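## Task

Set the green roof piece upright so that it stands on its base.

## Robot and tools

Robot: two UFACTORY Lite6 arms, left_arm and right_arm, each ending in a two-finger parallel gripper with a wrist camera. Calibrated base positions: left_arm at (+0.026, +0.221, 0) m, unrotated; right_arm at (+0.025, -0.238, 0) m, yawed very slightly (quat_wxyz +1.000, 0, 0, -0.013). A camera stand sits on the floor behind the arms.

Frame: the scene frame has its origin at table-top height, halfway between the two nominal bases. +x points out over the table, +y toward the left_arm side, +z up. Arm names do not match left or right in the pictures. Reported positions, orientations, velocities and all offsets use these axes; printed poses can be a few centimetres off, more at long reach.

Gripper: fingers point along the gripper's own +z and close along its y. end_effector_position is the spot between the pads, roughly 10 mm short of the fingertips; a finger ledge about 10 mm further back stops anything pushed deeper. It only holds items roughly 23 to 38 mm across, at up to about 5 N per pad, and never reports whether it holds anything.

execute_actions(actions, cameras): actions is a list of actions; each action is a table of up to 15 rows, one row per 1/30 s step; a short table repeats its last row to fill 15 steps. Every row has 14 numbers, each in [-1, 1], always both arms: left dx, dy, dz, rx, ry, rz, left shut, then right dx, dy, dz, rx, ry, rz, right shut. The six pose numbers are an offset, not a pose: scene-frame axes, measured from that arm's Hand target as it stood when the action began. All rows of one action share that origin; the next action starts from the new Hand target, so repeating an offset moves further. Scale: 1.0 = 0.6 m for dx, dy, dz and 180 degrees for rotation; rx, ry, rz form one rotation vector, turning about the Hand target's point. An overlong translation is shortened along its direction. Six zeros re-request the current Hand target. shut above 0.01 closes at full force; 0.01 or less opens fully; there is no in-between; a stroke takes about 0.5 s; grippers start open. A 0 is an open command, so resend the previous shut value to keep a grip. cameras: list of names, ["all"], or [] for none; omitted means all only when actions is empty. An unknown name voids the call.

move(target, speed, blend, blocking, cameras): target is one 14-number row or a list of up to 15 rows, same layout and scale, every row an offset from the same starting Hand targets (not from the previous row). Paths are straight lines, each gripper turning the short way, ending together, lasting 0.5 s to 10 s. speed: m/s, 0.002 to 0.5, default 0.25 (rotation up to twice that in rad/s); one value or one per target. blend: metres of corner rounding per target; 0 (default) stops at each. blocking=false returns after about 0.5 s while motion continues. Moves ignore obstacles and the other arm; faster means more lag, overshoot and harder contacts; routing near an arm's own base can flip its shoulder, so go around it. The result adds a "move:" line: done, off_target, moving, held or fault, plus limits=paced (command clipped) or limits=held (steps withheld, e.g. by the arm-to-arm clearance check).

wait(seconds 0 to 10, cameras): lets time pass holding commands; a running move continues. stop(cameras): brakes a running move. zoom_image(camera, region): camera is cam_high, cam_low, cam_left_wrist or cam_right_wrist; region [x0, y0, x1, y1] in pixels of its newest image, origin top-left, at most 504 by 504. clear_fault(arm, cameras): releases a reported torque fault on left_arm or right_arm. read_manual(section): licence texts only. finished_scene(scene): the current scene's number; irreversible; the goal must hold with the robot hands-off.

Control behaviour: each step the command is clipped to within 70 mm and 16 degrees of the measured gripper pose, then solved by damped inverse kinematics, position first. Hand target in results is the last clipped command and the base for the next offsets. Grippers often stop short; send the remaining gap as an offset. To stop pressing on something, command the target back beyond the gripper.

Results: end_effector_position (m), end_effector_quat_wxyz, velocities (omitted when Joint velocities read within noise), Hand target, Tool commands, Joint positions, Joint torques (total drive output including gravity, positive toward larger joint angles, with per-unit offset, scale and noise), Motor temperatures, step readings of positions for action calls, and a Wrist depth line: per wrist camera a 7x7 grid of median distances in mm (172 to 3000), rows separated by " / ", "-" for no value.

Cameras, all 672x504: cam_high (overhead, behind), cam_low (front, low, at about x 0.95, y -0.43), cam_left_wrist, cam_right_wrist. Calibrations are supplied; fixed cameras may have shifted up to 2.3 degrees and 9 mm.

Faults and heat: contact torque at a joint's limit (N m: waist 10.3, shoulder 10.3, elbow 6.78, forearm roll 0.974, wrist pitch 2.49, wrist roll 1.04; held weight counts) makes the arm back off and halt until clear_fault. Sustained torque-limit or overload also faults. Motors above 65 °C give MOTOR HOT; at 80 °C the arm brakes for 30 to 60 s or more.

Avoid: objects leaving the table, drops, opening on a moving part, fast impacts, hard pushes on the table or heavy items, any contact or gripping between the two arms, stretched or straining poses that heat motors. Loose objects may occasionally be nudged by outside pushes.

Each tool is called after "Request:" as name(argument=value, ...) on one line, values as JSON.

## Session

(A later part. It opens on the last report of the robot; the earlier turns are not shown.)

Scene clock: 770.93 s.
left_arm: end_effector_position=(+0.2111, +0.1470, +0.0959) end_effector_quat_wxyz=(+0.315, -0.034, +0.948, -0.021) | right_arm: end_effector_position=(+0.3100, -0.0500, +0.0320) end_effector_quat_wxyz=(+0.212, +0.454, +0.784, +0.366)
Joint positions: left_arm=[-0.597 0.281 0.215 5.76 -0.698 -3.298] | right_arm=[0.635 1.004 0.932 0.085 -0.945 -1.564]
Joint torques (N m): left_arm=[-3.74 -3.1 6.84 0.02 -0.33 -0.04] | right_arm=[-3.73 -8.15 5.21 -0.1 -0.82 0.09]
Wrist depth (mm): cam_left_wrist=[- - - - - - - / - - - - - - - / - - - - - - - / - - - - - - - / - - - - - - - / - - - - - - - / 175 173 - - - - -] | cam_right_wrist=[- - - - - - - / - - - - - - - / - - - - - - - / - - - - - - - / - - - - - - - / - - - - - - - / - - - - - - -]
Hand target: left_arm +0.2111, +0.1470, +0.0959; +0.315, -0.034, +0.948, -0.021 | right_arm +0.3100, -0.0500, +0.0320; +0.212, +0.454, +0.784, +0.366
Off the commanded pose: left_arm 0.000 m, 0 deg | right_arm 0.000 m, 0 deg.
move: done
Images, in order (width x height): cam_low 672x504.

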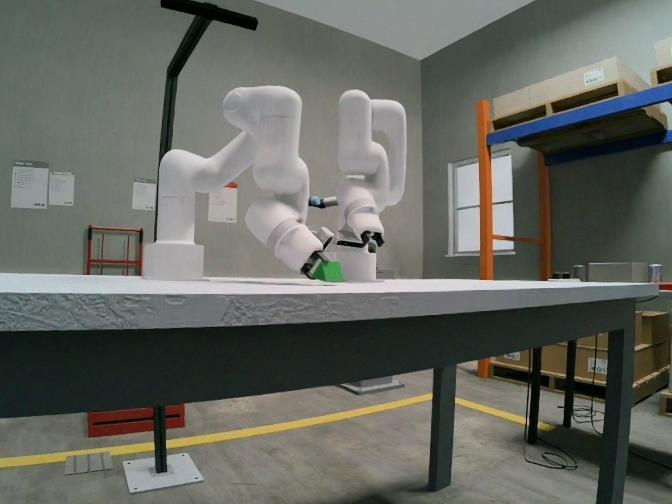

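Request:
move(target=[0,0,0,0,0,0,0,0,0,-0.0055,0,0,0,1], speed=0.02, cameras=["cam_low"])

Request:
zoom_image(camera="cam_low", region=[295, 245, 355, 290])

Scene clock: 773.77 s.
left_arm: end_effector_position=(+0.2111, +0.1470, +0.0959) end_effector_quat_wxyz=(+0.315, -0.034, +0.948, -0.021) | right_arm: end_effector_position=(+0.3100, -0.0500, +0.0287) end_effector_quat_wxyz=(+0.212, +0.454, +0.784, +0.366)
Joint positions: left_arm=[-0.597 0.281 0.215 5.76 -0.698 -3.298] | right_arm=[0.635 1.02 0.941 0.084 -0.952 -1.564]
Joint torques (N m): left_arm=[-3.42 -2.88 6.64 0.02 -0.35 -0.04] | right_arm=[-3.99 -8.57 5.26 -0.11 -0.82 0.09]
Wrist depth (mm): cam_left_wrist=[- - - - - - - / - - - - - - - / - - - - - - - / - - - - - - - / - - - - - - - / - - - - - - - / 175 173 - - - - -] | cam_right_wrist=[- - - - - - - / - - - - - - - / - - - - - - - / - - - - - - - / - - - - - - - / - - - - - - - / - - - - - - -]
Hand target: left_arm +0.2111, +0.1470, +0.0959; +0.315, -0.034, +0.948, -0.021 | right_arm +0.3100, -0.0500, +0.0287; +0.212, +0.454, +0.784, +0.366
Off the commanded pose: left_arm 0.000 m, 0 deg | right_arm 0.000 m, 0 deg.
move: done
Images, in order (width x height): cam_low 672x504.

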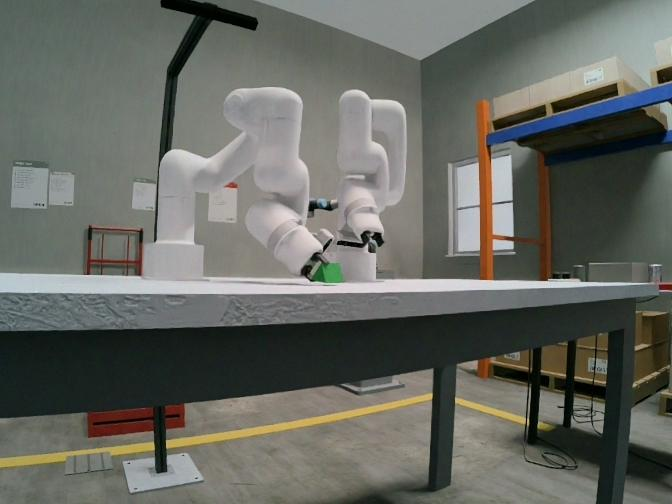

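Scaled by 8.400 from the camera's 672x504 image, which has a finer 960x720 frame.

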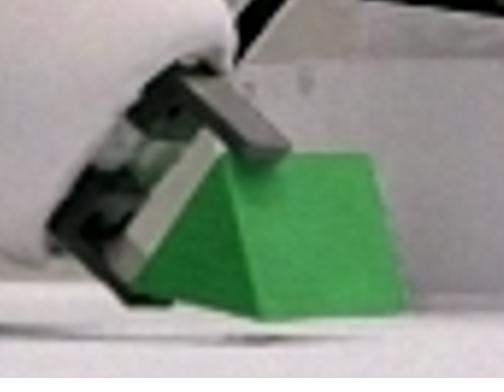

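Request:
move(target=[0,0,0,0,0,0,0,0,0,-0.0025,0,0,0,1], speed=0.02, cameras=["cam_low"])

Request:
zoom_image(camera="cam_low", region=[295, 245, 355, 290])

Scene clock: 776.97 s.
left_arm: end_effector_position=(+0.2111, +0.1470, +0.0959) end_effector_quat_wxyz=(+0.315, -0.034, +0.948, -0.021) | right_arm: end_effector_position=(+0.3100, -0.0500, +0.0272) end_effector_quat_wxyz=(+0.212, +0.454, +0.784, +0.366)
Joint positions: left_arm=[-0.597 0.281 0.215 5.76 -0.698 -3.298] | right_arm=[0.635 1.027 0.945 0.084 -0.955 -1.563]
Joint torques (N m): left_arm=[-3.42 -2.74 6.47 0.03 -0.36 -0.04] | right_arm=[-4.38 -8.76 5.06 -0.11 -0.81 0.09]
Wrist depth (mm): cam_left_wrist=[- - - - - - - / - - - - - - - / - - - - - - - / - - - - - - - / - - - - - - - / - - - - - - - / 175 173 - - - - -] | cam_right_wrist=[- - - - - - - / - - - - - - - / - - - - - - - / - - - - - - - / - - - - - - - / - - - - - - - / - - - - - - -]
Hand target: left_arm +0.2111, +0.1470, +0.0959; +0.315, -0.034, +0.948, -0.021 | right_arm +0.3100, -0.0500, +0.0272; +0.212, +0.454, +0.784, +0.366
Off the commanded pose: left_arm 0.000 m, 0 deg | right_arm 0.000 m, 0 deg.
move: done
Images, in order (width x height): cam_low 672x504.

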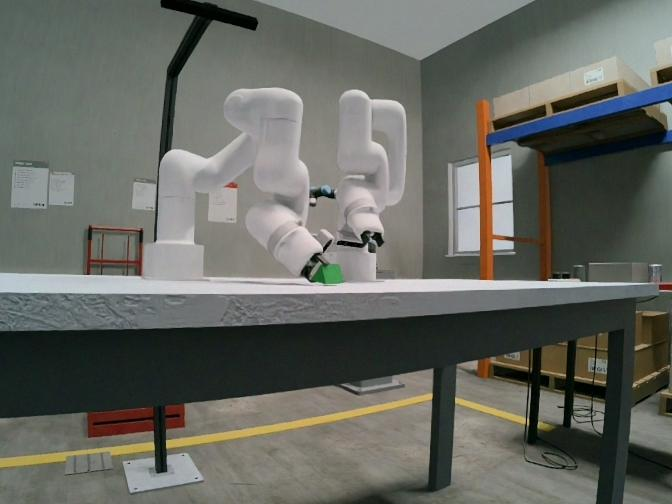

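Scaled by 8.400 from the camera's 672x504 image, which has a finer 960x720 frame.

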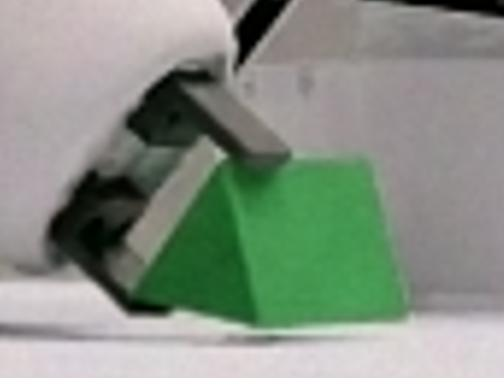

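Request:
execute_actions(actions=[[[0,0,0,0,0,0,0,0,0,0,0,0,0,0]],[[0,0,0,0,0,0,0,0,0,0,0,0,0,0]]], cameras=["cam_low"])

Request:
zoom_image(camera="cam_low", region=[295, 245, 355, 290])

Scene clock: 779.67 s.
left_arm: end_effector_position=(+0.2111, +0.1470, +0.0959) end_effector_quat_wxyz=(+0.315, -0.034, +0.948, -0.021) | right_arm: end_effector_position=(+0.3100, -0.0500, +0.0272) end_effector_quat_wxyz=(+0.212, +0.454, +0.784, +0.366)
Joint positions: left_arm=[-0.597 0.281 0.215 5.76 -0.698 -3.298] | right_arm=[0.635 1.028 0.945 0.084 -0.956 -1.563]
Joint torques (N m): left_arm=[-3.44 -3.22 6.41 0.03 -0.33 -0.04] | right_arm=[-4.53 -8.34 4.97 -0.09 -0.6 0.07]
Wrist depth (mm): cam_left_wrist=[- - - - - - - / - - - - - - - / - - - - - - - / - - - - - - - / - - - - - - - / - - - - - - - / 175 173 - - - - -] | cam_right_wrist=[- - - - - - - / - - - - - - - / - - - - - - - / - - - - - - - / - - - - - - - / - - - - - - - / - - - - - - -]
Hand target: left_arm +0.2111, +0.1470, +0.0959; +0.315, -0.034, +0.948, -0.021 | right_arm +0.3100, -0.0500, +0.0272; +0.212, +0.454, +0.784, +0.366
Off the commanded pose: left_arm 0.000 m, 0 deg | right_arm 0.000 m, 0 deg.
Step readings (end_effector_position of left_arm | right_arm):
0: (+0.2111, +0.1470, +0.0959) | (+0.3100, -0.0500, +0.0272)
1: (+0.2111, +0.1470, +0.0959) | (+0.3100, -0.0500, +0.0272)
2: (+0.2111, +0.1470, +0.0959) | (+0.3100, -0.0500, +0.0272)
4: (+0.2111, +0.1470, +0.0959) | (+0.3100, -0.0500, +0.0272)
8: (+0.2111, +0.1470, +0.0959) | (+0.3100, -0.0500, +0.0272)
15: (+0.2111, +0.1470, +0.0959) | (+0.3100, -0.0500, +0.0272)
16: (+0.2111, +0.1470, +0.0959) | (+0.3100, -0.0500, +0.0272)
17: (+0.2111, +0.1470, +0.0959) | (+0.3100, -0.0500, +0.0272)
19: (+0.2111, +0.1470, +0.0959) | (+0.3100, -0.0500, +0.0272)
23: (+0.2111, +0.1470, +0.0959) | (+0.3100, -0.0500, +0.0272)
30: (+0.2111, +0.1470, +0.0959) | (+0.3100, -0.0500, +0.0272)
Images, in order (width x height): cam_low 672x504.

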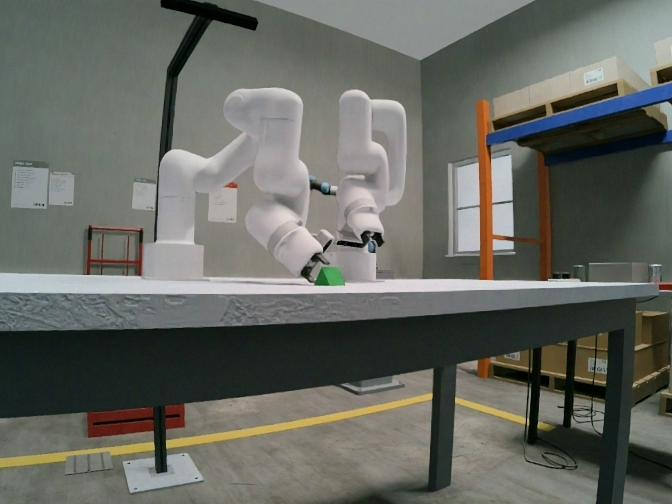

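Scaled by 8.400 from the camera's 672x504 image, which has a finer 960x720 frame.

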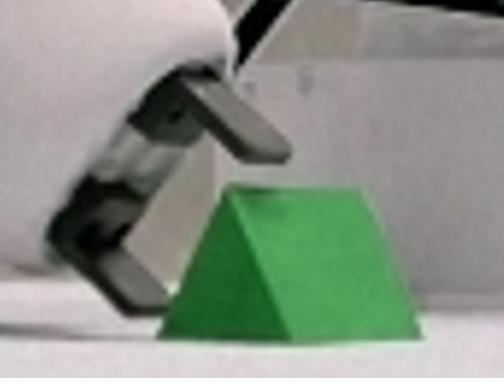

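Request:
move(target=[0,0,0,0,0,0,0,-0.0885,-0.0508,0.0857,0,0,0,0], speed=0.15, cameras=["cam_low","cam_high"])

Request:
zoom_image(camera="cam_low", region=[295, 245, 355, 290])

Request:
zoom_image(camera="cam_high", region=[300, 180, 380, 250])

Scene clock: 781.87 s.
left_arm: end_effector_position=(+0.2111, +0.1470, +0.0959) end_effector_quat_wxyz=(+0.315, -0.034, +0.948, -0.021) | right_arm: end_effector_position=(+0.2569, -0.0805, +0.0786) end_effector_quat_wxyz=(+0.212, +0.454, +0.784, +0.366)
Joint positions: left_arm=[-0.597 0.281 0.215 5.76 -0.698 -3.298] | right_arm=[0.665 0.66 0.526 0.109 -1.007 -1.553]
Joint torques (N m): left_arm=[-3.35 -3.08 6.44 0.02 -0.35 -0.04] | right_arm=[4.74 -10.24 1.68 0.01 -0.47 0.05]
Wrist depth (mm): cam_left_wrist=[- - - - - - - / - - - - - - - / - - - - - - - / - - - - - - - / - - - - - - - / - - - - - - - / 175 173 - - - - -] | cam_right_wrist=[- - - - - 203 272 / - - - - - 203 272 / - - - - - 203 272 / - - - - - 203 272 / - - - - - 203 272 / - - - - - 217 297 / - - - - - 217 298]
Hand target: left_arm +0.2111, +0.1470, +0.0959; +0.315, -0.034, +0.948, -0.021 | right_arm +0.2569, -0.0805, +0.0786; +0.212, +0.454, +0.784, +0.366
Off the commanded pose: left_arm 0.000 m, 0 deg | right_arm 0.000 m, 0 deg.
move: done
Images, in order (width x height): cam_high 672x504, cam_low 672x504.

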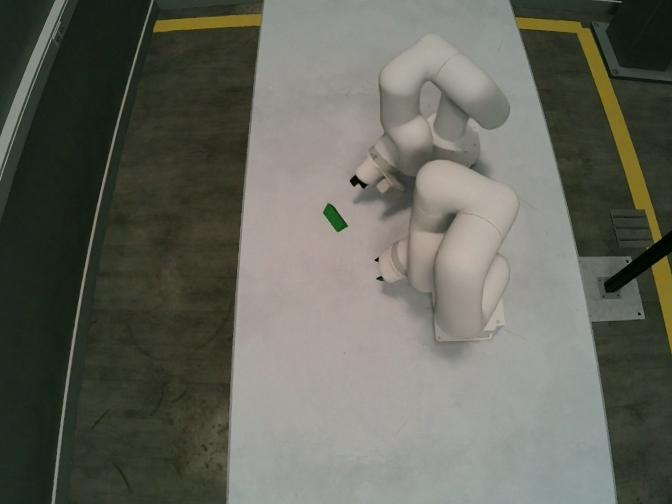

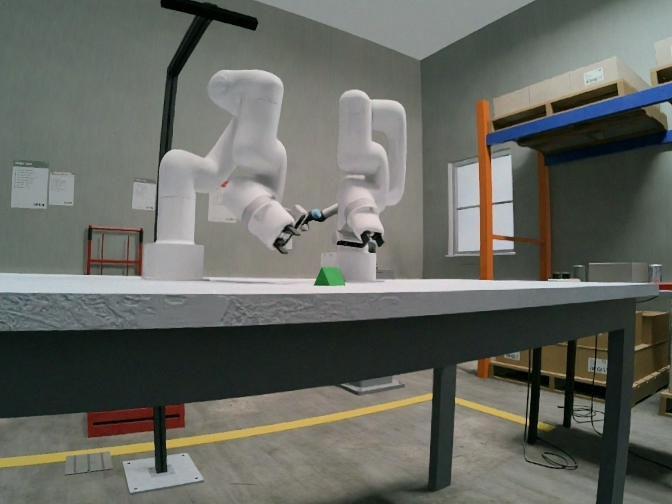

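Scaled by 8.400 from the camera's 672x504 image, which has a finer 960x720 frame.

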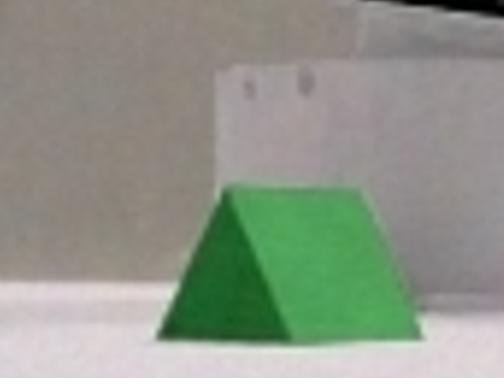

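Scaled by 6.300 from the camera's 672x504 image, which has a finer 960x720 frame.

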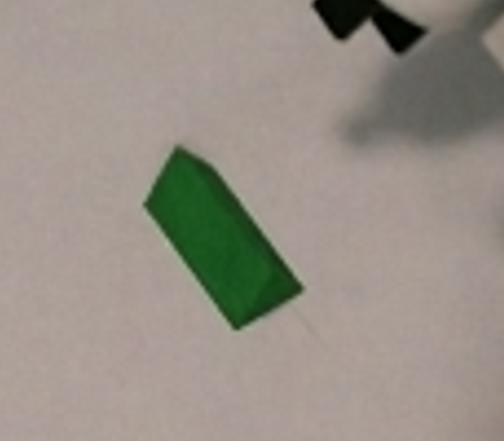

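The piece is resting flat on its base with the ridge on top, so I'm ending the scene.

Request:
finished_scene(scene=2)

The scene is finished: the task was done.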